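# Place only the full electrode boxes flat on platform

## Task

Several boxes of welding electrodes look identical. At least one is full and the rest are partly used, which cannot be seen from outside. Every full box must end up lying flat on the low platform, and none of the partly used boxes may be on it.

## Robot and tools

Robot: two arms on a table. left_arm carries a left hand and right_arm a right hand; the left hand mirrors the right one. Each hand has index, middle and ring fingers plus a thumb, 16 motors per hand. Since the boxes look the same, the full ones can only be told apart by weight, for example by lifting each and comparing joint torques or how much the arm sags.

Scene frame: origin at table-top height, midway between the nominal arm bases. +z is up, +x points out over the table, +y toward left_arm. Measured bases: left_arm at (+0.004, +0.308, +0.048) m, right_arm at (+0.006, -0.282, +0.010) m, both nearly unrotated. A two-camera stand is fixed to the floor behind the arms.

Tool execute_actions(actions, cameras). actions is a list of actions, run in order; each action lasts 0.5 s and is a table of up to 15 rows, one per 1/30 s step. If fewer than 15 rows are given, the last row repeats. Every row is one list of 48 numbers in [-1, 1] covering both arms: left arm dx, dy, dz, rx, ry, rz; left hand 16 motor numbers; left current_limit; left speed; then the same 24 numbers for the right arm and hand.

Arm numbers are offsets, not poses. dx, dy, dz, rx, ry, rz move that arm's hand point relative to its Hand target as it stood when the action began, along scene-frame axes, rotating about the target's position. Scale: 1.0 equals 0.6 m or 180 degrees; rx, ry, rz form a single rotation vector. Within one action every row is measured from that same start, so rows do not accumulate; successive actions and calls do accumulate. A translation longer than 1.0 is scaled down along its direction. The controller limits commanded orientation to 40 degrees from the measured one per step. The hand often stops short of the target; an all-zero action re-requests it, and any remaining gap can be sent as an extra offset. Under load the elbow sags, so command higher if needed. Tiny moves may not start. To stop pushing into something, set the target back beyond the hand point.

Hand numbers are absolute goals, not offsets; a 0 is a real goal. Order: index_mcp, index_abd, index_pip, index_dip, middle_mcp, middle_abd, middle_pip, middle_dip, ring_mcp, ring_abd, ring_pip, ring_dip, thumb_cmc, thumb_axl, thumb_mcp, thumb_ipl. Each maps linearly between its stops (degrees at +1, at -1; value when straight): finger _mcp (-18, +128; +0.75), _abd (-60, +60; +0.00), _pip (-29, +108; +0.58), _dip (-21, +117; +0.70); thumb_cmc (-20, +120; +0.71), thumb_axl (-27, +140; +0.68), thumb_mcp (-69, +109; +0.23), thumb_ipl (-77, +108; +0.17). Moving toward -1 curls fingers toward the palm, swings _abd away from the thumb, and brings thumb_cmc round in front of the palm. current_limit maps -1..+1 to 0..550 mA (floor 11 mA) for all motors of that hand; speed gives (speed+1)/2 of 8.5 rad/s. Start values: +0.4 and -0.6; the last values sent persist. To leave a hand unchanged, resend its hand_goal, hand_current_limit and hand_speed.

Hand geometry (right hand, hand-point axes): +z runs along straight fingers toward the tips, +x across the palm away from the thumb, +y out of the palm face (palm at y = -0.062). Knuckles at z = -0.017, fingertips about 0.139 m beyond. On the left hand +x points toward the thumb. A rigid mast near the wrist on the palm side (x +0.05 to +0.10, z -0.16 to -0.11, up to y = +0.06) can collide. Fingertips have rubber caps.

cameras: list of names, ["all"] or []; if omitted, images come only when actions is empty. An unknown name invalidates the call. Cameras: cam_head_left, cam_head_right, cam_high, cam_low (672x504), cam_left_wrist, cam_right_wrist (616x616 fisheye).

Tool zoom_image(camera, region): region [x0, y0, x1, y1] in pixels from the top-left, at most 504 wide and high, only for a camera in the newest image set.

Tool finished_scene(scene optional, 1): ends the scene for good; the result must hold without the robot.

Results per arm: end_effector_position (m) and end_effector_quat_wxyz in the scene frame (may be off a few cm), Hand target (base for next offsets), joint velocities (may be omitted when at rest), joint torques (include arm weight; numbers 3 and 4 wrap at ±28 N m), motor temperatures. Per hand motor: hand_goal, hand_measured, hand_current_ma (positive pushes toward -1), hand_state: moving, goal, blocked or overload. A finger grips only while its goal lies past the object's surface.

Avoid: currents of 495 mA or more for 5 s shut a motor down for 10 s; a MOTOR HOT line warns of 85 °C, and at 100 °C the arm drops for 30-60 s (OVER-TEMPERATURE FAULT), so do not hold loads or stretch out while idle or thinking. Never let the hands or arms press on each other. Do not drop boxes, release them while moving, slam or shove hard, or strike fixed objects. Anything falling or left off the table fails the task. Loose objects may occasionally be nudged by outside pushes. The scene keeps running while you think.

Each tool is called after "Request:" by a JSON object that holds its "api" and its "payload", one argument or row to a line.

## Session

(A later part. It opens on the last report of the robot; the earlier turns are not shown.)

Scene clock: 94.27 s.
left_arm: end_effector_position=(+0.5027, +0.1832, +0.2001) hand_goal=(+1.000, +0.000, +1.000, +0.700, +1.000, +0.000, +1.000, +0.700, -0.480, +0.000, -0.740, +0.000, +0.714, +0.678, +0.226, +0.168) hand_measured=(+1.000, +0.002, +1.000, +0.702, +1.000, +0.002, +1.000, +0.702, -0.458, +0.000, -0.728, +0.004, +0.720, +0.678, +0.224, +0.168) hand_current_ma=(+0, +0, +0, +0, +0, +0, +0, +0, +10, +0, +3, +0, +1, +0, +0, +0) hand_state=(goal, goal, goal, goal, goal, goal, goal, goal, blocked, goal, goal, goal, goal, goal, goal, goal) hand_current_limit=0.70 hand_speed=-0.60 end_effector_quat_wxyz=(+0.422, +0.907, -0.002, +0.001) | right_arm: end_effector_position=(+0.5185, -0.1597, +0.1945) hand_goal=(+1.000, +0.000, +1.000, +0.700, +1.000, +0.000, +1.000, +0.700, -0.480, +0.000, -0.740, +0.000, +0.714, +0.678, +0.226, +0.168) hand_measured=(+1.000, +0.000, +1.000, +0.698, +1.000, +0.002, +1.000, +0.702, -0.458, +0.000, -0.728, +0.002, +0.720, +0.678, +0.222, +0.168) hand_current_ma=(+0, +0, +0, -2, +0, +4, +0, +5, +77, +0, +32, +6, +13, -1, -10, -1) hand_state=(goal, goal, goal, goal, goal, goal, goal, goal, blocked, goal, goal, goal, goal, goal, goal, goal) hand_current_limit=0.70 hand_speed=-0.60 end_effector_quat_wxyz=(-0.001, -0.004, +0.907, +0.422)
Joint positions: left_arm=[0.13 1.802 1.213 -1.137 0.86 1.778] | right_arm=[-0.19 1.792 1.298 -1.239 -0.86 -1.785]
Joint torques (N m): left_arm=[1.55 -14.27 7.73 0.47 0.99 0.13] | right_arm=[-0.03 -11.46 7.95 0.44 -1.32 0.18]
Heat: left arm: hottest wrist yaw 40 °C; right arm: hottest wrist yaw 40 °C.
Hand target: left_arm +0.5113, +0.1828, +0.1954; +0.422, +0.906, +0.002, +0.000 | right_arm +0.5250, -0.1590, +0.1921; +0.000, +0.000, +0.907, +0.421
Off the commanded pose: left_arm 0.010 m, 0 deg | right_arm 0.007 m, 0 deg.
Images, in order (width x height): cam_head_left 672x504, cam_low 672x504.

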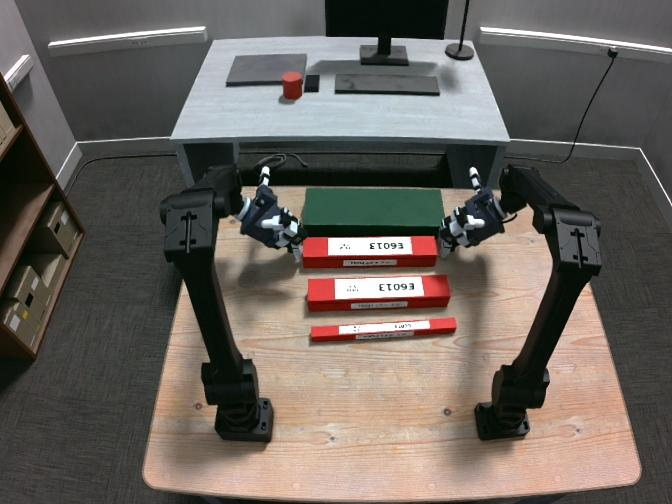

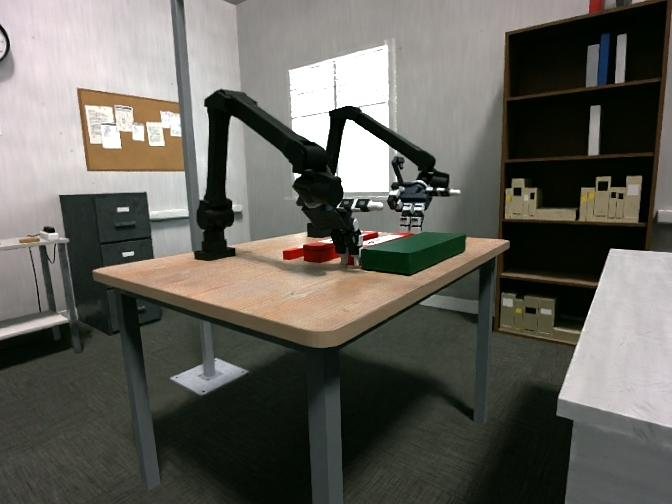

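Request:
{"api": "execute_actions", "payload": {
  "actions": [
    [[-0.006,-0.022,0.008,0,0,0,1,0,1,0.7,1,0,1,0.7,-0.48,0,-0.74,0,0.714,0.678,0.226,0.168,0.75,-0.6,0,0.022,0.018,0,0,0,1,0,1,0.7,1,0,1,0.7,-0.48,0,-0.74,0,0.714,0.678,0.226,0.168,0.75,-0.6]],
    [[-0.004,-0.025,0.005,0,0,0,1,0,1,0.7,1,0,1,0.7,-0.48,0,-0.74,0,0.714,0.678,0.226,0.168,0.75,-0.6,-0.004,0.025,0.01,0,0,0,1,0,1,0.7,1,0,1,0.7,-0.48,0,-0.74,0,0.714,0.678,0.226,0.168,0.75,-0.6]],
    [[-0.006,-0.025,0,0,0,0,1,0,1,0.7,1,0,1,0.7,-0.48,0,-0.74,0,0.714,0.678,0.226,0.168,0.75,-0.6,-0.006,0.025,0,0,0,0,1,0,1,0.7,1,0,1,0.7,-0.48,0,-0.74,0,0.714,0.678,0.226,0.168,0.75,-0.6]]
  ],
  "cameras": ["cam_head_left","cam_low"]
}}

Request:
{"api": "zoom_image", "payload": {
  "camera": "cam_head_left",
  "region": [250, 200, 350, 300]
}}

Request:
{"api": "zoom_image", "payload": {
  "camera": "cam_head_left",
  "region": [400, 200, 500, 300]
}}

Request:
{"api": "zoom_image", "payload": {
  "camera": "cam_low",
  "region": [280, 200, 420, 280]
}}

Scene clock: 97.77 s.
left_arm: end_effector_position=(+0.5108, +0.1723, +0.1957) hand_goal=(+1.000, +0.000, +1.000, +0.700, +1.000, +0.000, +1.000, +0.700, -0.480, +0.000, -0.740, +0.000, +0.714, +0.678, +0.226, +0.168) hand_measured=(+1.000, +0.002, +1.000, +0.702, +1.002, -0.008, +1.000, +0.736, -0.458, +0.000, -0.728, +0.004, +0.720, +0.678, +0.224, +0.168) hand_current_ma=(+0, +0, +0, +0, +0, -1, +0, +24, +10, +0, +3, +0, +1, +0, +0, +0) hand_state=(goal, goal, goal, goal, goal, goal, goal, blocked, blocked, goal, goal, goal, goal, goal, goal, goal) hand_current_limit=0.75 hand_speed=-0.60 end_effector_quat_wxyz=(+0.409, +0.912, +0.025, +0.007) | right_arm: end_effector_position=(+0.5236, -0.1373, +0.1984) hand_goal=(+1.000, +0.000, +1.000, +0.700, +1.000, +0.000, +1.000, +0.700, -0.480, +0.000, -0.740, +0.000, +0.714, +0.678, +0.226, +0.168) hand_measured=(+1.000, +0.000, +1.000, +0.698, +1.000, -0.006, +1.000, +0.718, -0.458, +0.000, -0.728, +0.002, +0.720, +0.678, +0.222, +0.168) hand_current_ma=(+0, +0, +0, -2, +1, -14, +0, +54, +77, +0, +32, +6, +13, -1, -10, -1) hand_state=(goal, goal, goal, goal, goal, goal, goal, goal, blocked, goal, goal, goal, goal, goal, goal, goal) hand_current_limit=0.75 hand_speed=-0.60 end_effector_quat_wxyz=(-0.002, +0.015, +0.911, +0.412)
Joint positions: left_arm=[0.102 1.777 1.183 -1.041 0.841 1.648] | right_arm=[-0.141 1.76 1.279 -1.171 -0.846 -1.655]
Joint torques (N m): left_arm=[-3.66 -16.44 5.72 0.75 2.17 0.16] | right_arm=[2.73 -13.22 6.86 0.7 -2.38 0.14]
Heat: left arm: hottest wrist yaw 39 °C; right arm: hottest wrist yaw 39 °C.
Hand target: left_arm +0.5018, +0.1395, +0.2034; +0.422, +0.906, +0.002, +0.000 | right_arm +0.5189, -0.1157, +0.2087; -0.001, +0.000, +0.907, +0.421
Off the commanded pose: left_arm 0.035 m, 3 deg | right_arm 0.024 m, 2 deg.
Images, in order (width x height): cam_head_left 672x504, cam_low 672x504.

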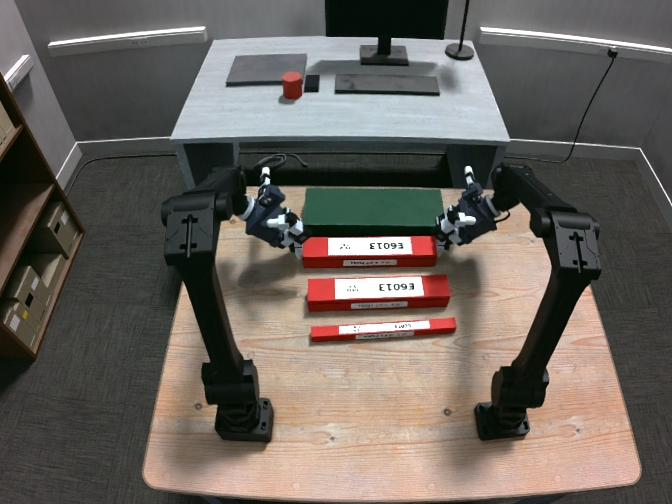

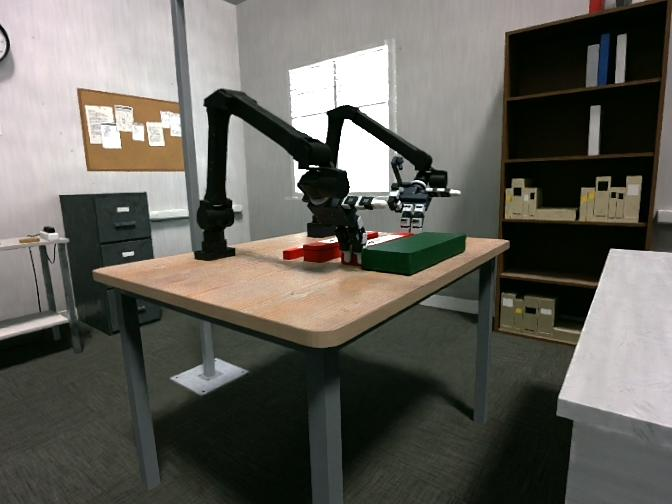

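Scaled by 5.040.

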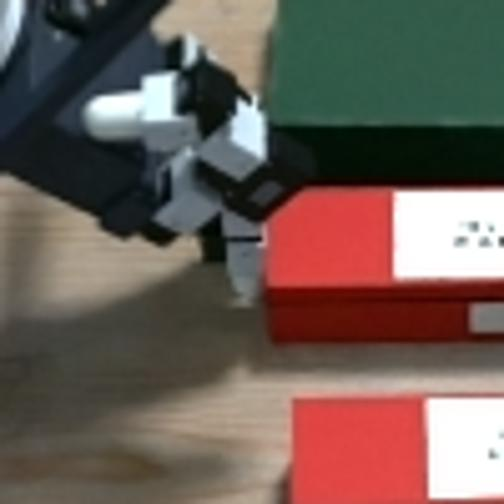

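Scaled by 5.040.

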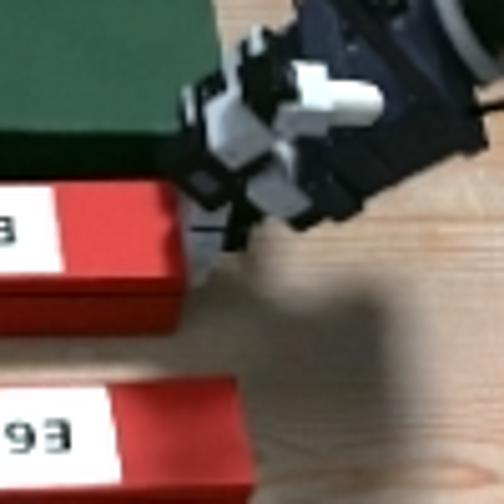

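Scaled by 3.600.

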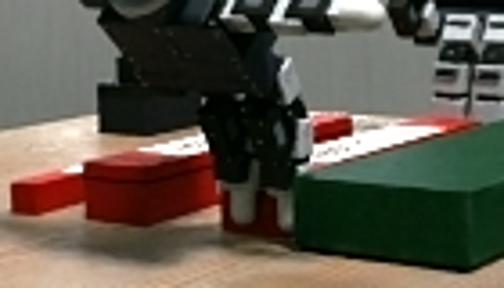

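Request:
{"api": "execute_actions", "payload": {
  "actions": [
    [[-0.008,-0.022,0,0,0,0,1,0,1,0.7,1,0,1,0.7,-0.48,0,-0.74,0,0.714,0.678,0.226,0.168,0.75,-0.6,-0.006,0.03,0,0,0,0,1,0,1,0.7,1,0,1,0.7,-0.48,0,-0.74,0,0.714,0.678,0.226,0.168,0.75,-0.6]],
    [[-0.007,-0.022,0,0,0,0,1,0,1,0.7,1,0,1,0.7,-0.48,0,-0.74,0,0.714,0.678,0.226,0.168,0.75,-0.6,-0.007,0.03,0,0,0,0,1,0,1,0.7,1,0,1,0.7,-0.48,0,-0.74,0,0.714,0.678,0.226,0.168,0.75,-0.6]],
    [[-0.007,-0.022,0,0,0,0,1,0,1,0.7,1,0,1,0.7,-0.48,0,-0.74,0,0.714,0.678,0.226,0.168,0.75,-0.6,-0.007,0.022,0,0,0,0,1,0,1,0.7,1,0,1,0.7,-0.48,0,-0.74,0,0.714,0.678,0.226,0.168,0.75,-0.6]]
  ],
  "cameras": ["cam_head_left","cam_low"]
}}

Request:
{"api": "zoom_image", "payload": {
  "camera": "cam_head_left",
  "region": [250, 200, 350, 300]
}}

Request:
{"api": "zoom_image", "payload": {
  "camera": "cam_head_left",
  "region": [400, 200, 500, 300]
}}

Request:
{"api": "zoom_image", "payload": {
  "camera": "cam_low",
  "region": [280, 200, 420, 280]
}}

Scene clock: 100.43 s.
left_arm: end_effector_position=(+0.5078, +0.1645, +0.1957) hand_goal=(+1.000, +0.000, +1.000, +0.700, +1.000, +0.000, +1.000, +0.700, -0.480, +0.000, -0.740, +0.000, +0.714, +0.678, +0.226, +0.168) hand_measured=(+1.000, +0.002, +1.000, +0.702, +1.002, -0.012, +1.002, +0.752, -0.458, +0.000, -0.728, +0.004, +0.720, +0.678, +0.224, +0.168) hand_current_ma=(+0, +0, +0, +0, +0, -2, +0, +46, +10, +0, +3, +0, +1, +0, +0, +0) hand_state=(goal, goal, goal, goal, goal, goal, goal, blocked, blocked, goal, goal, goal, goal, goal, goal, goal) hand_current_limit=0.75 hand_speed=-0.60 end_effector_quat_wxyz=(+0.389, +0.920, +0.040, +0.029) | right_arm: end_effector_position=(+0.5220, -0.1274, +0.1974) hand_goal=(+1.000, +0.000, +1.000, +0.700, +1.000, +0.000, +1.000, +0.700, -0.480, +0.000, -0.740, +0.000, +0.714, +0.678, +0.226, +0.168) hand_measured=(+1.000, +0.000, +1.000, +0.698, +1.002, -0.024, +1.002, +0.724, -0.458, +0.000, -0.728, +0.002, +0.720, +0.678, +0.222, +0.168) hand_current_ma=(+0, +0, +0, -2, +5, -67, +2, +74, +77, +0, +32, +6, +13, -1, -10, -1) hand_state=(goal, goal, goal, goal, goal, blocked, goal, blocked, blocked, goal, goal, goal, goal, goal, goal, goal) hand_current_limit=0.75 hand_speed=-0.60 end_effector_quat_wxyz=(+0.020, +0.035, +0.921, +0.387)
Joint positions: left_arm=[0.079 1.72 1.123 -0.935 0.801 1.549] | right_arm=[-0.113 1.697 1.218 -1.054 -0.796 -1.532]
Joint torques (N m): left_arm=[-8.53 -15.09 5.34 0.76 3.73 -0.02] | right_arm=[7.82 -11.87 6.6 1.06 -4.53 0.32]
Heat: left arm: hottest wrist yaw 40 °C; right arm: hottest wrist yaw 40 °C.
Hand target: left_arm +0.4884, +0.0999, +0.2033; +0.422, +0.906, +0.002, +0.000 | right_arm +0.5069, -0.0666, +0.2088; +0.000, +0.000, +0.907, +0.421
Off the commanded pose: left_arm 0.068 m, 7 deg | right_arm 0.064 m, 6 deg.
Images, in order (width x height): cam_head_left 672x504, cam_low 672x504.

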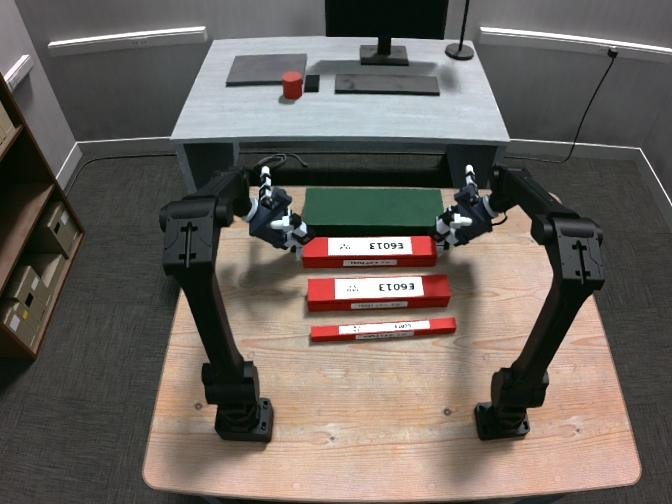

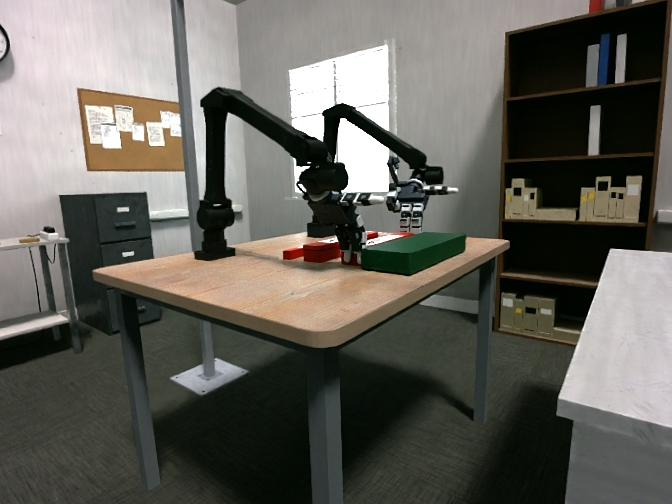

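Scaled by 5.040.

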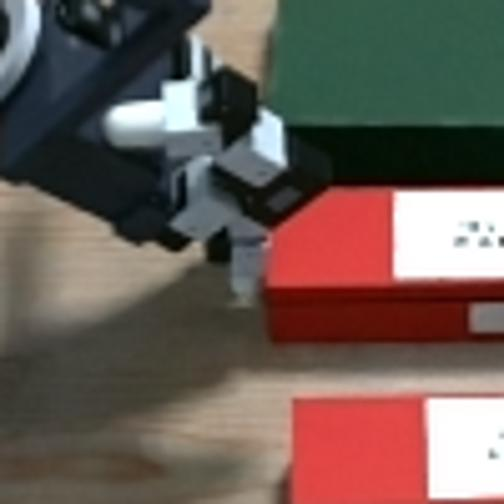

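Scaled by 5.040.

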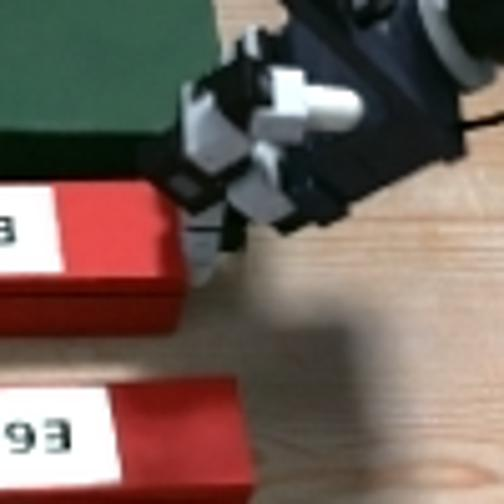

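Scaled by 3.600.

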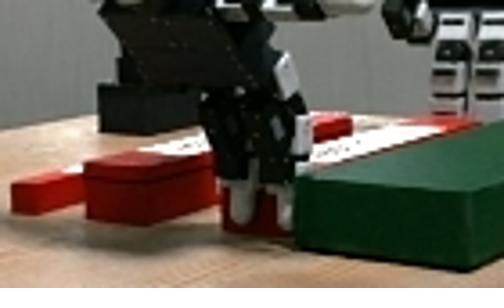

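Request:
{"api": "execute_actions", "payload": {
  "actions": [
    [[0,-0.01,0.03,0,0,0,1,0,1,0.7,1,0,1,0.7,-0.48,0,-0.74,0,0.714,0.678,0.226,0.168,0.75,-0.6,0,0.012,0.03,0,0,0,1,0,1,0.7,1,0,1,0.7,-0.48,0,-0.74,0,0.714,0.678,0.226,0.168,0.75,-0.6]],
    [[0,0,0.03,0,0,0,1,0,1,0.7,1,0,1,0.7,-0.48,0,-0.74,0,0.714,0.678,0.226,0.168,0.75,-0.6,0,0.01,0.03,0,0,0,1,0,1,0.7,1,0,1,0.7,-0.48,0,-0.74,0,0.714,0.678,0.226,0.168,0.75,-0.6]],
    [[0,0,0.02,0,0,0,1,0,1,0.7,1,0,1,0.7,-0.48,0,-0.74,0,0.714,0.678,0.226,0.168,0.75,-0.6,0,0,0.02,0,0,0,1,0,1,0.7,1,0,1,0.7,-0.48,0,-0.74,0,0.714,0.678,0.226,0.168,0.75,-0.6]]
  ],
  "cameras": ["cam_head_left","cam_low"]
}}

Request:
{"api": "zoom_image", "payload": {
  "camera": "cam_head_left",
  "region": [270, 180, 490, 310]
}}

Request:
{"api": "zoom_image", "payload": {
  "camera": "cam_low",
  "region": [280, 200, 420, 280]
}}

Scene clock: 102.77 s.
left_arm: end_effector_position=(+0.4975, +0.1581, +0.1977) hand_goal=(+1.000, +0.000, +1.000, +0.700, +1.000, +0.000, +1.000, +0.700, -0.480, +0.000, -0.740, +0.000, +0.714, +0.678, +0.226, +0.168) hand_measured=(+1.000, +0.006, +1.000, +0.712, +1.002, +0.026, +1.002, +0.758, -0.458, +0.000, -0.728, +0.004, +0.720, +0.678, +0.224, +0.168) hand_current_ma=(+0, +1, +0, +3, +0, +9, +0, +57, +10, +0, +3, +0, +1, +0, +0, +0) hand_state=(goal, goal, goal, goal, goal, blocked, goal, blocked, blocked, goal, goal, goal, goal, goal, goal, goal) hand_current_limit=0.75 hand_speed=-0.60 end_effector_quat_wxyz=(+0.379, +0.924, +0.055, -0.004) | right_arm: end_effector_position=(+0.5162, -0.1216, +0.2099) hand_goal=(+1.000, +0.000, +1.000, +0.700, +1.000, +0.000, +1.000, +0.700, -0.480, +0.000, -0.740, +0.000, +0.714, +0.678, +0.226, +0.168) hand_measured=(+1.000, +0.000, +1.000, +0.698, +1.002, +0.050, +1.002, +0.762, -0.458, +0.000, -0.728, +0.002, +0.720, +0.678, +0.222, +0.168) hand_current_ma=(-1, +0, +0, -2, +7, +151, +3, +232, +77, +0, +32, +6, +13, -1, -10, -1) hand_state=(goal, goal, goal, goal, goal, blocked, goal, blocked, blocked, goal, goal, goal, goal, goal, goal, goal) hand_current_limit=0.75 hand_speed=-0.60 end_effector_quat_wxyz=(+0.011, +0.047, +0.926, +0.374)
Joint positions: left_arm=[0.064 1.7 1.123 -1.008 0.777 1.522] | right_arm=[-0.096 1.658 1.22 -1.091 -0.766 -1.49]
Joint torques (N m): left_arm=[-8.23 -18.61 8.83 -0.47 4.93 0.08] | right_arm=[8.47 -13.04 10.88 -0.83 -5.83 0.32]
Heat: left arm: hottest wrist yaw 42 °C; right arm: hottest wrist yaw 44 °C.
Hand target: left_arm +0.4885, +0.0940, +0.2513; +0.422, +0.906, +0.002, +0.000 | right_arm +0.5069, -0.0533, +0.2569; +0.000, -0.001, +0.907, +0.421
Off the commanded pose: left_arm 0.084 m, 8 deg | right_arm 0.083 m, 8 deg.
Images, in order (width x height): cam_head_left 672x504, cam_low 672x504.

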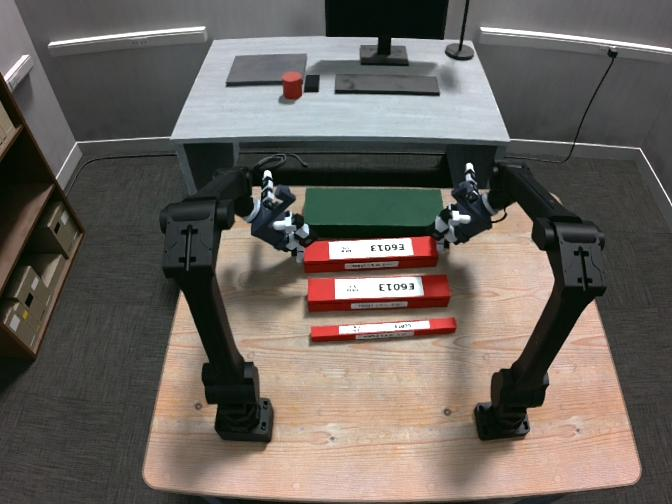

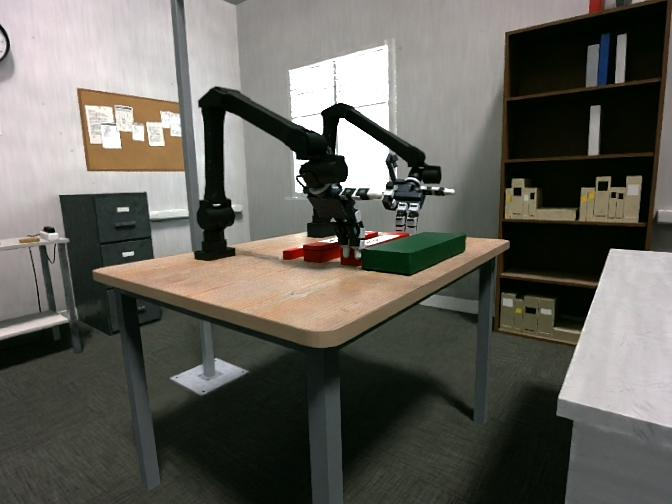

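Scaled by 2.291.

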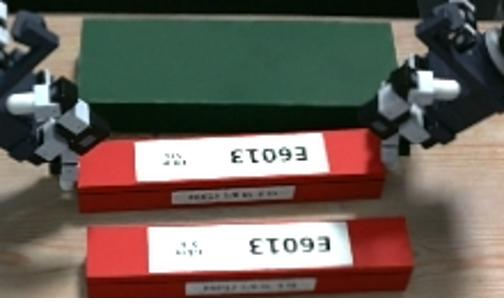

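Scaled by 3.600.

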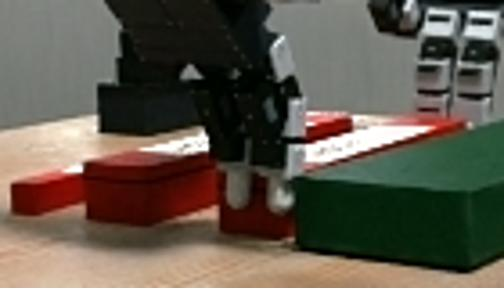

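Request:
{"api": "execute_actions", "payload": {
  "actions": [
    [[0.01,0.02,-0.04,0,0,0,1,0,1,0.7,1,0,1,0.7,-0.48,0,-0.74,0,0.714,0.678,0.226,0.168,0.75,-0.6,0.006,-0.03,-0.04,0,0,0,1,0,1,0.7,1,0,1,0.7,-0.48,0,-0.74,0,0.714,0.678,0.226,0.168,0.75,-0.6]],
    [[0.01,0.02,-0.04,0,0,0,1,0,1,0.7,1,0,1,0.7,-0.48,0,-0.74,0,0.714,0.678,0.226,0.168,0.75,-0.6,0.006,-0.03,-0.045,0,0,0,1,0,1,0.7,1,0,1,0.7,-0.48,0,-0.74,0,0.714,0.678,0.226,0.168,0.75,-0.6]]
  ],
  "cameras": ["cam_low"]
}}

Request:
{"api": "zoom_image", "payload": {
  "camera": "cam_low",
  "region": [280, 200, 420, 280]
}}

Scene clock: 105.57 s.
left_arm: end_effector_position=(+0.4995, +0.1612, +0.1973) hand_goal=(+1.000, +0.000, +1.000, +0.700, +1.000, +0.000, +1.000, +0.700, -0.480, +0.000, -0.740, +0.000, +0.714, +0.678, +0.226, +0.168) hand_measured=(+1.000, -0.008, +1.000, +0.712, +1.002, -0.012, +1.002, +0.758, -0.458, +0.000, -0.728, +0.004, +0.720, +0.678, +0.224, +0.168) hand_current_ma=(+0, -1, +0, +3, +0, -2, +0, +57, +10, +0, +3, +0, +1, +0, +0, +0) hand_state=(goal, goal, goal, goal, goal, goal, goal, blocked, blocked, goal, goal, goal, goal, goal, goal, goal) hand_current_limit=0.75 hand_speed=-0.60 end_effector_quat_wxyz=(+0.387, +0.921, +0.049, +0.004) | right_arm: end_effector_position=(+0.5165, -0.1281, +0.2093) hand_goal=(+1.000, +0.000, +1.000, +0.700, +1.000, +0.000, +1.000, +0.700, -0.480, +0.000, -0.740, +0.000, +0.714, +0.678, +0.226, +0.168) hand_measured=(+1.000, +0.000, +1.000, +0.698, +1.002, +0.010, +1.002, +0.762, -0.458, +0.000, -0.728, +0.002, +0.720, +0.678, +0.222, +0.168) hand_current_ma=(+0, +0, +0, -2, +6, +23, +3, +235, +77, +0, +32, +6, +13, -1, -10, -1) hand_state=(goal, goal, goal, goal, goal, goal, goal, blocked, blocked, goal, goal, goal, goal, goal, goal, goal) hand_current_limit=0.75 hand_speed=-0.60 end_effector_quat_wxyz=(+0.019, +0.033, +0.920, +0.390)
Joint positions: left_arm=[0.073 1.71 1.123 -0.993 0.795 1.542] | right_arm=[-0.116 1.675 1.22 -1.086 -0.802 -1.542]
Joint torques (N m): left_arm=[-5.01 -11.99 8.4 1.37 4.08 0.51] | right_arm=[4.78 -8.47 8.53 0.8 -4.3 -0.13]
Motor temperatures (°C): left_arm=[32 33 31 28 45 30] | right_arm=[28 27 33 27 47 29]
Heat: left arm: hottest wrist yaw 45 °C; right arm: hottest wrist yaw 47 °C.
Hand target: left_arm +0.5005, +0.1179, +0.2033; +0.422, +0.906, +0.002, +0.000 | right_arm +0.5142, -0.0894, +0.2058; +0.000, -0.001, +0.907, +0.421
Off the commanded pose: left_arm 0.044 m, 7 deg | right_arm 0.039 m, 6 deg.
Images, in order (width x height): cam_low 672x504.

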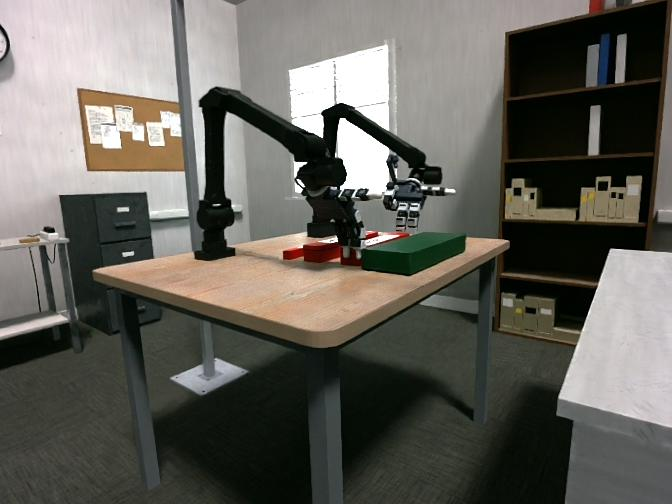

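Scaled by 3.600.

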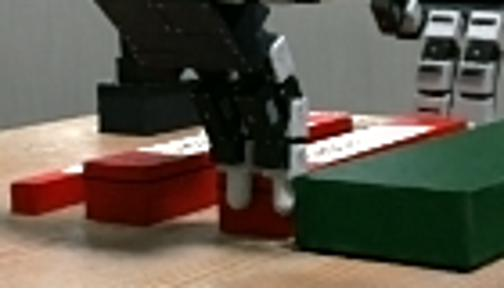

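Request:
{"api": "execute_actions", "payload": {
  "actions": [
    [[0.01,0.025,0,0,0,0,1,0,1,0.7,1,0,1,0.7,-0.48,0,-0.74,0,0.714,0.678,0.226,0.168,0.75,-0.6,0.01,-0.04,-0.01,0,0,0,1,0,1,0.7,1,0,1,0.7,-0.48,0,-0.74,0,0.714,0.678,0.226,0.168,0.75,-0.6]],
    [[0,0,0,0,0,0,1,0,1,0.7,1,0,1,0.7,-0.48,0,-0.74,0,0.714,0.678,0.226,0.168,0.75,-0.6,0,-0.01,-0.02,0,0,0,1,0,1,0.7,1,0,1,0.7,-0.48,0,-0.74,0,0.714,0.678,0.226,0.168,0.75,-0.6]]
  ],
  "cameras": ["cam_low","cam_head_left"]
}}

Request:
{"api": "zoom_image", "payload": {
  "camera": "cam_low",
  "region": [280, 200, 420, 280]
}}

Request:
{"api": "zoom_image", "payload": {
  "camera": "cam_head_left",
  "region": [270, 180, 490, 310]
}}

Scene clock: 107.53 s.
left_arm: end_effector_position=(+0.5009, +0.1649, +0.1976) hand_goal=(+1.000, +0.000, +1.000, +0.700, +1.000, +0.000, +1.000, +0.700, -0.480, +0.000, -0.740, +0.000, +0.714, +0.678, +0.226, +0.168) hand_measured=(+1.000, -0.008, +1.000, +0.712, +1.002, -0.024, +1.002, +0.758, -0.458, +0.000, -0.728, +0.004, +0.720, +0.678, +0.224, +0.168) hand_current_ma=(+0, -1, +0, +3, +0, -8, +0, +57, +10, +0, +3, +0, +1, +0, +0, +0) hand_state=(goal, goal, goal, goal, goal, blocked, goal, blocked, blocked, goal, goal, goal, goal, goal, goal, goal) hand_current_limit=0.75 hand_speed=-0.60 end_effector_quat_wxyz=(+0.399, +0.916, +0.040, +0.003) | right_arm: end_effector_position=(+0.5182, -0.1383, +0.1918) hand_goal=(+1.000, +0.000, +1.000, +0.700, +1.000, +0.000, +1.000, +0.700, -0.480, +0.000, -0.740, +0.000, +0.714, +0.678, +0.226, +0.168) hand_measured=(+1.000, +0.000, +1.000, +0.698, +1.002, -0.016, +1.000, +0.720, -0.458, +0.000, -0.728, +0.002, +0.720, +0.678, +0.222, +0.168) hand_current_ma=(+0, +0, +0, -2, +3, -41, +1, +61, +77, +0, +32, +6, +13, -1, -10, -1) hand_state=(goal, goal, goal, goal, goal, goal, goal, goal, blocked, goal, goal, goal, goal, goal, goal, goal) hand_current_limit=0.75 hand_speed=-0.60 end_effector_quat_wxyz=(+0.009, +0.017, +0.913, +0.407)
Joint positions: left_arm=[0.085 1.732 1.139 -1.014 0.82 1.585] | right_arm=[-0.143 1.741 1.237 -1.115 -0.838 -1.64]
Joint torques (N m): left_arm=[-3.49 -12.22 9.33 0.54 3.05 0.53] | right_arm=[2.37 -9.7 8.43 0.34 -2.67 -0.08]
Heat: left arm: hottest wrist yaw 46 °C; right arm: hottest wrist yaw 47 °C.
Hand target: left_arm +0.5065, +0.1331, +0.2032; +0.422, +0.906, +0.002, +0.000 | right_arm +0.5201, -0.1194, +0.1879; +0.000, +0.000, +0.907, +0.421
Off the commanded pose: left_arm 0.033 m, 5 deg | right_arm 0.019 m, 3 deg.
Images, in order (width x height): cam_head_left 672x504, cam_low 672x504.

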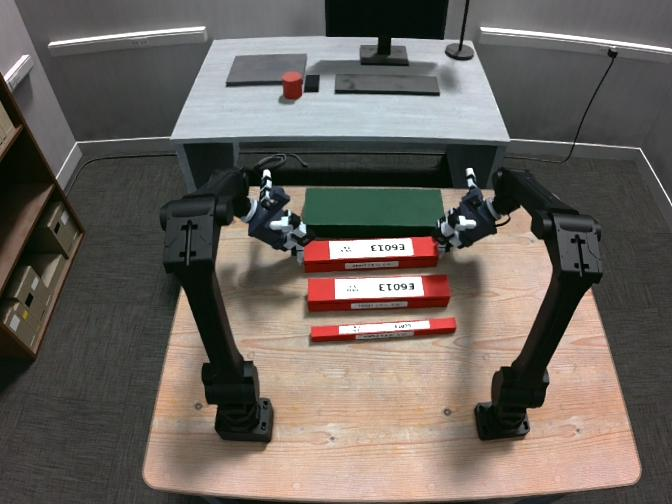

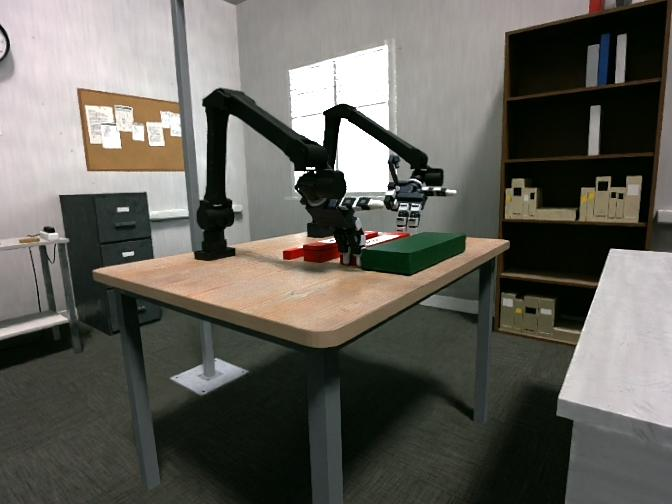

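Scaled by 3.600.

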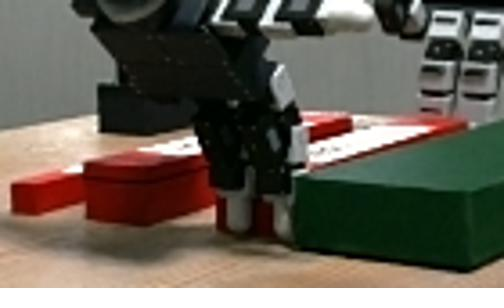

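Scaled by 2.291.

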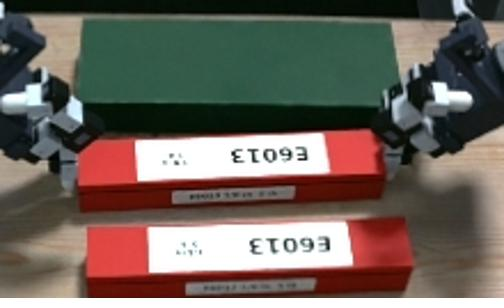

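Request:
{"api": "execute_actions", "payload": {
  "actions": [
    [[-0.009,-0.033,0,0,0,0,1,0,1,0.7,1,0,1,0.7,-0.48,0,-0.74,0,0.714,0.678,0.226,0.168,0.75,-0.6,-0.008,0.05,0.008,0,0,0,1,0,1,0.7,1,0,1,0.7,-0.48,0,-0.74,0,0.714,0.678,0.226,0.168,0.75,-0.6]],
    [[-0.009,-0.033,0,0,0,0,1,0,1,0.7,1,0,1,0.7,-0.48,0,-0.74,0,0.714,0.678,0.226,0.168,0.75,-0.6,-0.009,0.05,0.005,0,0,0,1,0,1,0.7,1,0,1,0.7,-0.48,0,-0.74,0,0.714,0.678,0.226,0.168,0.75,-0.6]],
    [[-0.009,-0.033,0,0,0,0,1,0,1,0.7,1,0,1,0.7,-0.48,0,-0.74,0,0.714,0.678,0.226,0.168,0.75,-0.6,-0.009,0.045,0,0,0,0,1,0,1,0.7,1,0,1,0.7,-0.48,0,-0.74,0,0.714,0.678,0.226,0.168,0.75,-0.6]],
    [[-0.006,-0.02,0,0,0,0,1,0,1,0.7,1,0,1,0.7,-0.48,0,-0.74,0,0.714,0.678,0.226,0.168,0.75,-0.6,-0.006,0.02,0,0,0,0,1,0,1,0.7,1,0,1,0.7,-0.48,0,-0.74,0,0.714,0.678,0.226,0.168,0.75,-0.6]]
  ]
}}

Request:
{"api": "execute_actions", "payload": {
  "actions": [
    [[0,0,0.025,0,0,0,1,0,1,0.7,1,0,1,0.7,-0.48,0,-0.74,0,0.714,0.678,0.226,0.168,0.75,-0.6,0,0,0.025,0,0,0,1,0,1,0.7,1,0,1,0.7,-0.48,0,-0.74,0,0.714,0.678,0.226,0.168,0.75,-0.6]],
    [[0,0,0.025,0,0,0,1,0,1,0.7,1,0,1,0.7,-0.48,0,-0.74,0,0.714,0.678,0.226,0.168,0.75,-0.6,0,0,0.025,0,0,0,1,0,1,0.7,1,0,1,0.7,-0.48,0,-0.74,0,0.714,0.678,0.226,0.168,0.75,-0.6]],
    [[0,0,0.02,0,0,0,1,0,1,0.7,1,0,1,0.7,-0.48,0,-0.74,0,0.714,0.678,0.226,0.168,0.75,-0.6,0,0,0.02,0,0,0,1,0,1,0.7,1,0,1,0.7,-0.48,0,-0.74,0,0.714,0.678,0.226,0.168,0.75,-0.6]]
  ],
  "cameras": ["cam_low","cam_head_left"]
}}

Request:
{"api": "zoom_image", "payload": {
  "camera": "cam_low",
  "region": [280, 200, 420, 280]
}}

Request:
{"api": "zoom_image", "payload": {
  "camera": "cam_head_left",
  "region": [270, 180, 490, 310]
}}

Scene clock: 110.90 s.
left_arm: end_effector_position=(+0.5062, +0.1554, +0.1957) hand_goal=(+1.000, +0.000, +1.000, +0.700, +1.000, +0.000, +1.000, +0.700, -0.480, +0.000, -0.740, +0.000, +0.714, +0.678, +0.226, +0.168) hand_measured=(+1.000, -0.002, +1.000, +0.702, +1.004, -0.070, +1.002, +0.786, -0.458, +0.000, -0.728, +0.004, +0.720, +0.678, +0.224, +0.168) hand_current_ma=(+0, +0, +0, +0, +0, -62, +0, +122, +10, +0, +3, +0, +1, +0, +0, +0) hand_state=(goal, goal, goal, goal, goal, blocked, goal, blocked, blocked, goal, goal, goal, goal, goal, goal, goal) hand_current_limit=0.75 hand_speed=-0.60 end_effector_quat_wxyz=(+0.373, +0.925, +0.068, +0.028) | right_arm: end_effector_position=(+0.5251, -0.1238, +0.1862) hand_goal=(+1.000, +0.000, +1.000, +0.700, +1.000, +0.000, +1.000, +0.700, -0.480, +0.000, -0.740, +0.000, +0.714, +0.678, +0.226, +0.168) hand_measured=(+1.000, -0.010, +1.000, +0.698, +1.004, -0.050, +1.002, +0.710, -0.458, +0.000, -0.728, +0.002, +0.720, +0.678, +0.222, +0.168) hand_current_ma=(-1, -24, +0, -2, +8, -155, +3, +30, +77, +0, +32, +6, +13, -1, -10, -1) hand_state=(goal, goal, goal, goal, goal, blocked, goal, goal, blocked, goal, goal, goal, goal, goal, goal, goal) hand_current_limit=0.75 hand_speed=-0.60 end_effector_quat_wxyz=(+0.040, +0.059, +0.929, +0.364)
Joint positions: left_arm=[0.052 1.678 1.087 -0.887 0.763 1.439] | right_arm=[-0.094 1.666 1.165 -0.943 -0.741 -1.43]
Joint torques (N m): left_arm=[-12.63 -13.16 5.98 2.37 5.08 0.03] | right_arm=[12.57 -10.46 6.35 1.68 -6.42 0.51]
Heat: left arm: hottest wrist yaw 48 °C; right arm: hottest wrist yaw 49 °C.
Hand target: left_arm +0.4867, +0.0617, +0.2033; +0.422, +0.906, +0.002, +0.000 | right_arm +0.5009, -0.0203, +0.1957; +0.000, -0.001, +0.907, +0.421
Off the commanded pose: left_arm 0.096 m, 10 deg | right_arm 0.107 m, 11 deg.

Scene clock: 112.60 s.
left_arm: end_effector_position=(+0.4998, +0.1520, +0.1965) hand_goal=(+1.000, +0.000, +1.000, +0.700, +1.000, +0.000, +1.000, +0.700, -0.480, +0.000, -0.740, +0.000, +0.714, +0.678, +0.226, +0.168) hand_measured=(+1.000, +0.002, +1.000, +0.702, +1.004, +0.026, +1.002, +0.788, -0.458, +0.000, -0.728, +0.004, +0.720, +0.678, +0.224, +0.168) hand_current_ma=(+0, +0, +0, +0, +0, +9, +0, +124, +10, +0, +3, +0, +1, +0, +0, +0) hand_state=(goal, goal, goal, goal, goal, blocked, goal, blocked, blocked, goal, goal, goal, goal, goal, goal, goal) hand_current_limit=0.75 hand_speed=-0.60 end_effector_quat_wxyz=(+0.365, +0.928, +0.070, +0.016) | right_arm: end_effector_position=(+0.5198, -0.1212, +0.1879) hand_goal=(+1.000, +0.000, +1.000, +0.700, +1.000, +0.000, +1.000, +0.700, -0.480, +0.000, -0.740, +0.000, +0.714, +0.678, +0.226, +0.168) hand_measured=(+1.000, -0.004, +1.000, +0.698, +1.004, +0.044, +1.002, +0.714, -0.458, +0.000, -0.728, +0.002, +0.720, +0.678, +0.222, +0.168) hand_current_ma=(+0, -6, +0, -2, +8, +128, +3, +38, +77, +0, +32, +6, +13, -1, -10, -1) hand_state=(goal, goal, goal, goal, goal, blocked, goal, goal, blocked, goal, goal, goal, goal, goal, goal, goal) hand_current_limit=0.75 hand_speed=-0.60 end_effector_quat_wxyz=(+0.031, +0.060, +0.932, +0.356)
Joint positions: left_arm=[0.043 1.666 1.087 -0.924 0.746 1.439] | right_arm=[-0.087 1.653 1.165 -0.972 -0.724 -1.427]
Joint torques (N m): left_arm=[-11.99 -16.44 9.36 -0.2 5.88 -0.03] | right_arm=[12.16 -12.92 10.3 -0.81 -7.26 0.54]
Motor temperatures (°C): left_arm=[32 33 32 28 50 30] | right_arm=[29 27 34 27 53 29]
Heat: left arm: hottest wrist yaw 50 °C; right arm: hottest wrist yaw 53 °C.
Hand target: left_arm +0.4867, +0.0616, +0.2453; +0.422, +0.906, +0.002, +0.000 | right_arm +0.5010, -0.0203, +0.2376; +0.000, +0.000, +0.907, +0.421
Off the commanded pose: left_arm 0.104 m, 11 deg | right_arm 0.114 m, 11 deg.
Images, in order (width x height): cam_head_left 672x504, cam_low 672x504.

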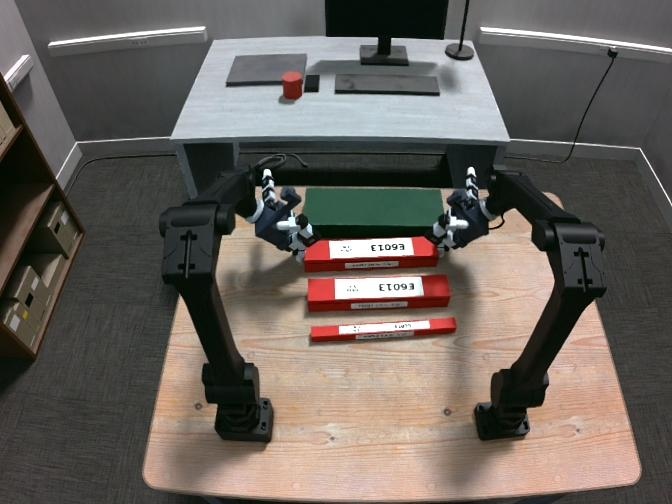

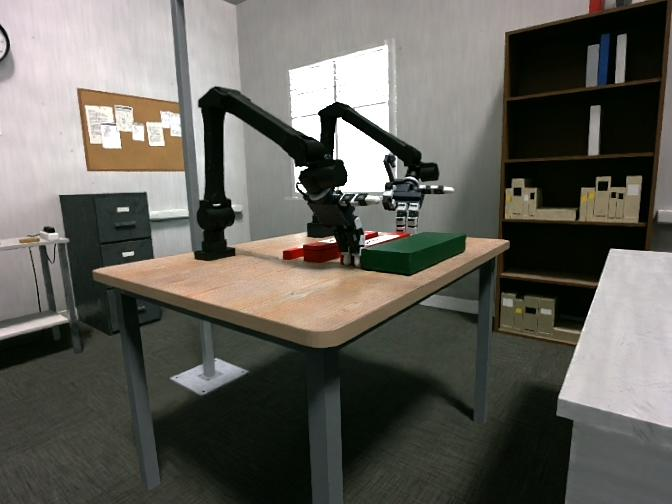

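Scaled by 3.600.

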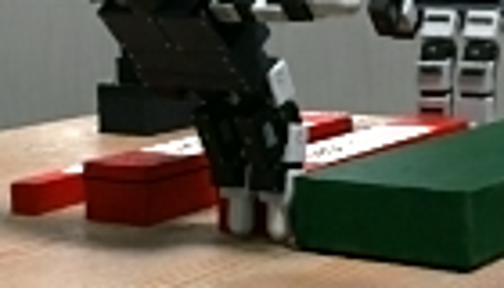

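Scaled by 2.291.

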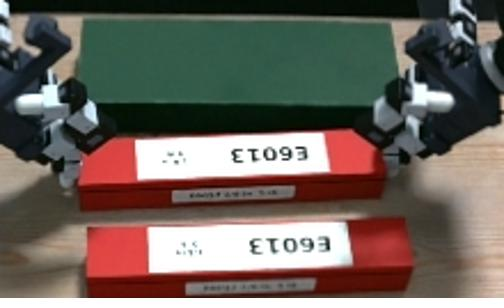

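Request:
{"api": "execute_actions", "payload": {
  "actions": [
    [[0,-0.01,0.025,0,0,0,1,0,1,0.7,1,0,1,0.7,-0.48,0,-0.74,0,0.714,0.678,0.226,0.168,0.75,-0.6,0,0.01,0.025,0,0,0,1,0,1,0.7,1,0,1,0.7,-0.48,0,-0.74,0,0.714,0.678,0.226,0.168,0.75,-0.6]],
    [[0,0,0.02,0,0,0,1,0,1,0.7,1,0,1,0.7,-0.48,0,-0.74,0,0.714,0.678,0.226,0.168,0.75,-0.6,0,0,0.02,0,0,0,1,0,1,0.7,1,0,1,0.7,-0.48,0,-0.74,0,0.714,0.678,0.226,0.168,0.75,-0.6]]
  ]
}}

Request:
{"api": "execute_actions", "payload": {
  "actions": [
    [[0,0,0.02,0,0,0,1,0,1,0.7,1,0,1,0.7,-0.48,0,-0.74,0,0.714,0.678,0.226,0.168,0.75,-0.6,0,0,0.02,0,0,0,1,0,1,0.7,1,0,1,0.7,-0.48,0,-0.74,0,0.714,0.678,0.226,0.168,0.75,-0.6]],
    [[0,0,0.02,0,0,0,1,0,1,0.7,1,0,1,0.7,-0.48,0,-0.74,0,0.714,0.678,0.226,0.168,0.75,-0.6,0,0,0.02,0,0,0,1,0,1,0.7,1,0,1,0.7,-0.48,0,-0.74,0,0.714,0.678,0.226,0.168,0.75,-0.6]]
  ],
  "cameras": ["cam_low","cam_head_left"]
}}

Request:
{"api": "zoom_image", "payload": {
  "camera": "cam_low",
  "region": [280, 200, 420, 280]
}}

Request:
{"api": "zoom_image", "payload": {
  "camera": "cam_head_left",
  "region": [270, 180, 490, 310]
}}

Scene clock: 114.47 s.
left_arm: end_effector_position=(+0.4924, +0.1465, +0.1980) hand_goal=(+1.000, +0.000, +1.000, +0.700, +1.000, +0.000, +1.000, +0.700, -0.480, +0.000, -0.740, +0.000, +0.714, +0.678, +0.226, +0.168) hand_measured=(+1.002, +0.012, +1.000, +0.734, +1.002, +0.036, +1.002, +0.788, -0.458, +0.000, -0.728, +0.004, +0.720, +0.678, +0.224, +0.168) hand_current_ma=(+0, +2, +0, +21, +0, +17, +0, +124, +10, +0, +3, +0, +1, +0, +0, +0) hand_state=(goal, goal, goal, blocked, goal, blocked, goal, blocked, blocked, goal, goal, goal, goal, goal, goal, goal) hand_current_limit=0.75 hand_speed=-0.60 end_effector_quat_wxyz=(+0.359, +0.929, +0.090, -0.016) | right_arm: end_effector_position=(+0.5198, -0.1137, +0.2096) hand_goal=(+1.000, +0.000, +1.000, +0.700, +1.000, +0.000, +1.000, +0.700, -0.480, +0.000, -0.740, +0.000, +0.714, +0.678, +0.226, +0.168) hand_measured=(+0.998, -0.004, +1.000, +0.698, +1.004, +0.092, +1.002, +0.788, -0.458, +0.000, -0.728, +0.002, +0.720, +0.678, +0.222, +0.168) hand_current_ma=(-2, -6, -1, -2, +10, +317, +5, +354, +77, +0, +32, +6, +14, -1, -10, -1) hand_state=(goal, goal, goal, goal, goal, blocked, goal, blocked, blocked, goal, goal, goal, goal, goal, goal, goal) hand_current_limit=0.75 hand_speed=-0.60 end_effector_quat_wxyz=(+0.027, +0.066, +0.934, +0.350)
Joint positions: left_arm=[0.028 1.653 1.089 -0.986 0.734 1.398] | right_arm=[-0.068 1.622 1.196 -1.025 -0.709 -1.394]
Joint torques (N m): left_arm=[-11.52 -18.2 11.06 0.12 6.54 0.26] | right_arm=[11.58 -12.63 11.23 -0.79 -7.7 0.42]
Motor temperatures (°C): left_arm=[32 33 32 28 54 30] | right_arm=[29 27 34 27 59 29]
Heat: left arm: hottest wrist yaw 54 °C; right arm: hottest wrist yaw 59 °C.
Hand target: left_arm +0.4867, +0.0556, +0.2722; +0.422, +0.906, +0.002, +0.000 | right_arm +0.5009, -0.0145, +0.2645; +0.000, +0.000, +0.907, +0.421
Off the commanded pose: left_arm 0.117 m, 13 deg | right_arm 0.115 m, 12 deg.

Scene clock: 116.10 s.
left_arm: end_effector_position=(+0.4674, +0.0560, +0.2790) hand_goal=(+1.000, +0.000, +1.000, +0.700, +1.000, +0.000, +1.000, +0.700, -0.480, +0.000, -0.740, +0.000, +0.714, +0.678, +0.226, +0.168) hand_measured=(+1.000, +0.004, +1.000, +0.702, +1.000, +0.004, +1.000, +0.702, -0.458, +0.000, -0.728, +0.004, +0.720, +0.678, +0.224, +0.168) hand_current_ma=(+0, +0, +0, +0, +0, +0, +0, +0, +10, +0, +3, +0, +1, +0, +0, +0) hand_state=(goal, goal, goal, goal, goal, goal, goal, goal, blocked, goal, goal, goal, goal, goal, goal, goal) hand_current_limit=0.75 hand_speed=-0.60 end_effector_quat_wxyz=(+0.422, +0.906, +0.004, -0.023) | right_arm: end_effector_position=(+0.4834, -0.0138, +0.2749) hand_goal=(+1.000, +0.000, +1.000, +0.700, +1.000, +0.000, +1.000, +0.700, -0.480, +0.000, -0.740, +0.000, +0.714, +0.678, +0.226, +0.168) hand_measured=(+1.000, +0.002, +1.000, +0.702, +1.000, +0.002, +1.000, +0.702, -0.458, +0.000, -0.728, +0.002, +0.722, +0.678, +0.222, +0.168) hand_current_ma=(+0, +5, +0, +5, +0, +5, +0, +5, +77, +0, +32, +7, +21, -1, -9, -1) hand_state=(goal, goal, goal, goal, goal, goal, goal, goal, blocked, goal, goal, goal, goal, goal, goal, goal) hand_current_limit=0.75 hand_speed=-0.60 end_effector_quat_wxyz=(-0.017, -0.002, +0.908, +0.420)
Joint positions: left_arm=[-0.144 1.581 1.159 -1.04 0.867 1.369] | right_arm=[0.116 1.581 1.254 -1.091 -0.857 -1.331]
Joint torques (N m): left_arm=[2.32 -14.33 10.3 1.16 0.82 0.14] | right_arm=[-0.73 -10.05 11.74 0.91 -1.2 0.18]
Motor temperatures (°C): left_arm=[32 33 32 28 55 30] | right_arm=[29 27 34 27 59 29]
Heat: left arm: hottest wrist yaw 55 °C; right arm: hottest wrist yaw 59 °C.
Hand target: left_arm +0.4867, +0.0555, +0.2963; +0.422, +0.906, +0.002, +0.000 | right_arm +0.5009, -0.0144, +0.2885; -0.001, +0.000, +0.907, +0.421
Off the commanded pose: left_arm 0.026 m, 3 deg | right_arm 0.022 m, 2 deg.
Images, in order (width x height): cam_head_left 672x504, cam_low 672x504.

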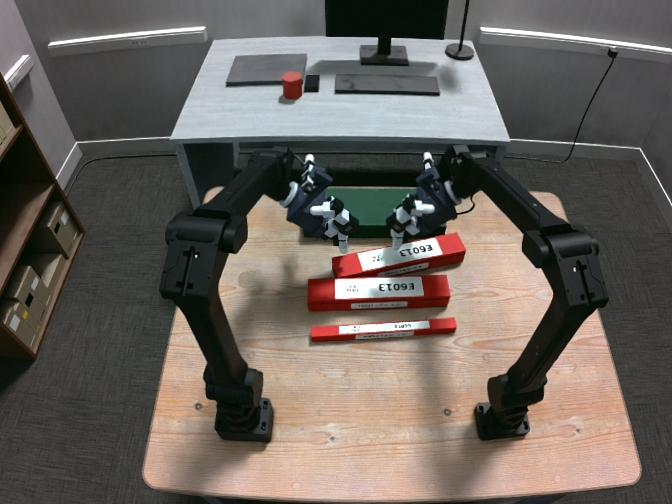

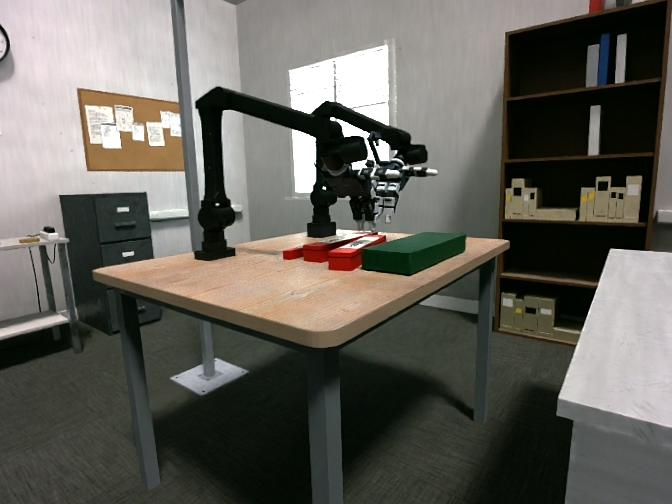

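Scaled by 3.600.

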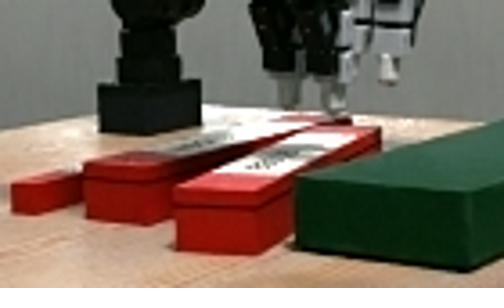

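Scaled by 2.291.

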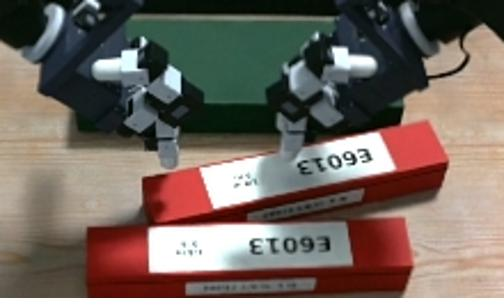

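Request:
{"api": "execute_actions", "payload": {
  "actions": [
    [[0,0.0935,0,0,0,0,1,0,1,0.7,1,0,1,0.7,-0.48,0,-0.74,0,0.714,0.678,0.226,0.168,0.7,-0.6,0,-0.111,0,0,0,0,1,0,1,0.7,1,0,1,0.7,-0.48,0,-0.74,0,0.714,0.678,0.226,0.168,0.7,-0.6]],
    [[0,0.0935,0,0,0,0,1,0,1,0.7,1,0,1,0.7,-0.48,0,-0.74,0,0.714,0.678,0.226,0.168,0.7,-0.6,0,-0.111,0,0,0,0,1,0,1,0.7,1,0,1,0.7,-0.48,0,-0.74,0,0.714,0.678,0.226,0.168,0.7,-0.6]],
    [[0,0.0935,0,0,0,0,1,0,1,0.7,1,0,1,0.7,-0.48,0,-0.74,0,0.714,0.678,0.226,0.168,0.7,-0.6,0,-0.111,0,0,0,0,1,0,1,0.7,1,0,1,0.7,-0.48,0,-0.74,0,0.714,0.678,0.226,0.168,0.7,-0.6]],
    [[0,0.0935,0,0,0,0,1,0,1,0.7,1,0,1,0.7,-0.48,0,-0.74,0,0.714,0.678,0.226,0.168,0.7,-0.6,0,-0.111,0,0,0,0,1,0,1,0.7,1,0,1,0.7,-0.48,0,-0.74,0,0.714,0.678,0.226,0.168,0.7,-0.6]]
  ],
  "cameras": ["cam_head_left","cam_high"]
}}

Request:
{"api": "zoom_image", "payload": {
  "camera": "cam_head_left",
  "region": [290, 180, 490, 350]
}}

Scene clock: 123.07 s.
left_arm: end_effector_position=(+0.4762, +0.2800, +0.2914) hand_goal=(+1.000, +0.000, +1.000, +0.700, +1.000, +0.000, +1.000, +0.700, -0.480, +0.000, -0.740, +0.000, +0.714, +0.678, +0.226, +0.168) hand_measured=(+1.000, +0.002, +1.000, +0.702, +1.000, +0.004, +1.000, +0.702, -0.458, +0.000, -0.728, +0.004, +0.720, +0.678, +0.224, +0.168) hand_current_ma=(+0, +0, +0, +0, +0, +0, +0, +0, +10, +0, +3, +0, +1, +0, +0, +0) hand_state=(goal, goal, goal, goal, goal, goal, goal, goal, blocked, goal, goal, goal, goal, goal, goal, goal) hand_current_limit=0.70 hand_speed=-0.60 end_effector_quat_wxyz=(+0.425, +0.905, +0.015, -0.005) | right_arm: end_effector_position=(+0.4924, -0.2814, +0.2829) hand_goal=(+1.000, +0.000, +1.000, +0.700, +1.000, +0.000, +1.000, +0.700, -0.480, +0.000, -0.740, +0.000, +0.714, +0.678, +0.226, +0.168) hand_measured=(+1.000, +0.002, +1.000, +0.702, +1.000, +0.002, +1.000, +0.702, -0.458, +0.000, -0.728, +0.002, +0.722, +0.678, +0.222, +0.168) hand_current_ma=(+0, +5, +0, +5, +0, +5, +0, +5, +77, +0, +32, +7, +21, -1, -9, -1) hand_state=(goal, goal, goal, goal, goal, goal, goal, goal, blocked, goal, goal, goal, goal, goal, goal, goal) hand_current_limit=0.70 hand_speed=-0.60 end_effector_quat_wxyz=(+0.003, +0.021, +0.908, +0.419)
Joint positions: left_arm=[0.342 1.72 1.352 -1.585 0.812 2.046] | right_arm=[-0.444 1.741 1.468 -1.684 -0.795 -2.073]
Joint torques (N m): left_arm=[0.97 -13.68 10.17 -0.84 0.73 0.4] | right_arm=[0.56 -10.7 10.69 -1.07 -1.15 -0.14]
Motor temperatures (°C): left_arm=[32 33 33 28 49 30] | right_arm=[29 27 35 27 50 29]
Heat: left arm: hottest wrist yaw 49 °C; right arm: hottest wrist yaw 50 °C.
Hand target: left_arm +0.4868, +0.2800, +0.2963; +0.422, +0.906, +0.002, +0.000 | right_arm +0.5010, -0.2808, +0.2885; +0.000, -0.001, +0.907, +0.421
Off the commanded pose: left_arm 0.012 m, 2 deg | right_arm 0.010 m, 3 deg.
joint sent to its limit (right arm) — joint 4 (wrist pitch), lower limit; joint 6 (wrist roll), lower limit. The joint targets still meet the commanded pose.
Images, in order (width x height): cam_head_left 672x504, cam_high 672x504.

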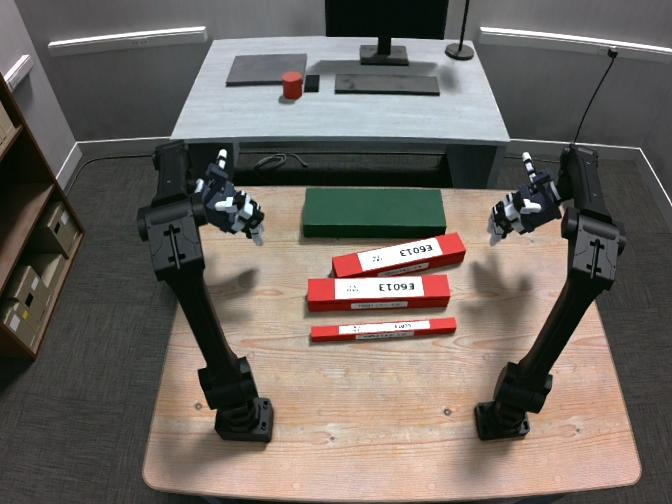

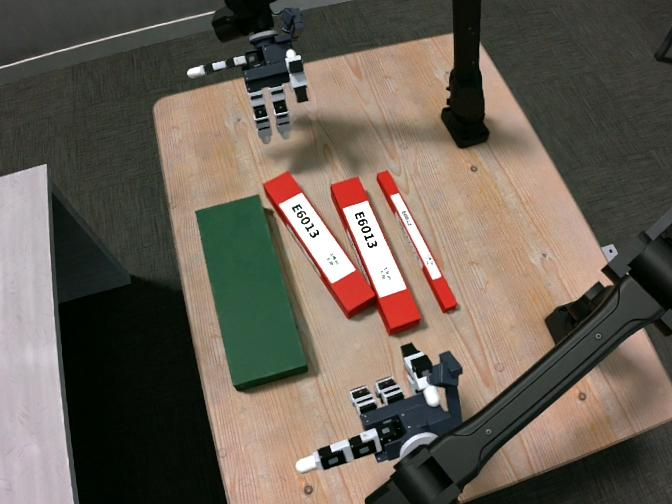

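Scaled by 2.520.

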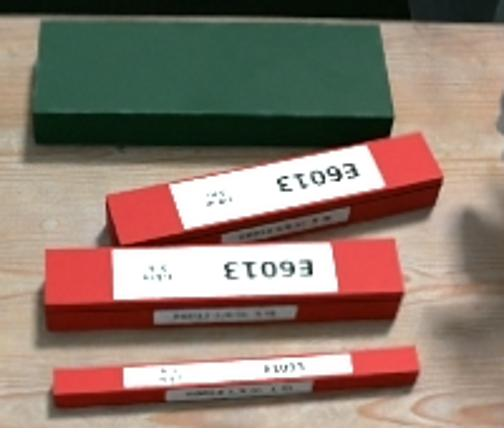

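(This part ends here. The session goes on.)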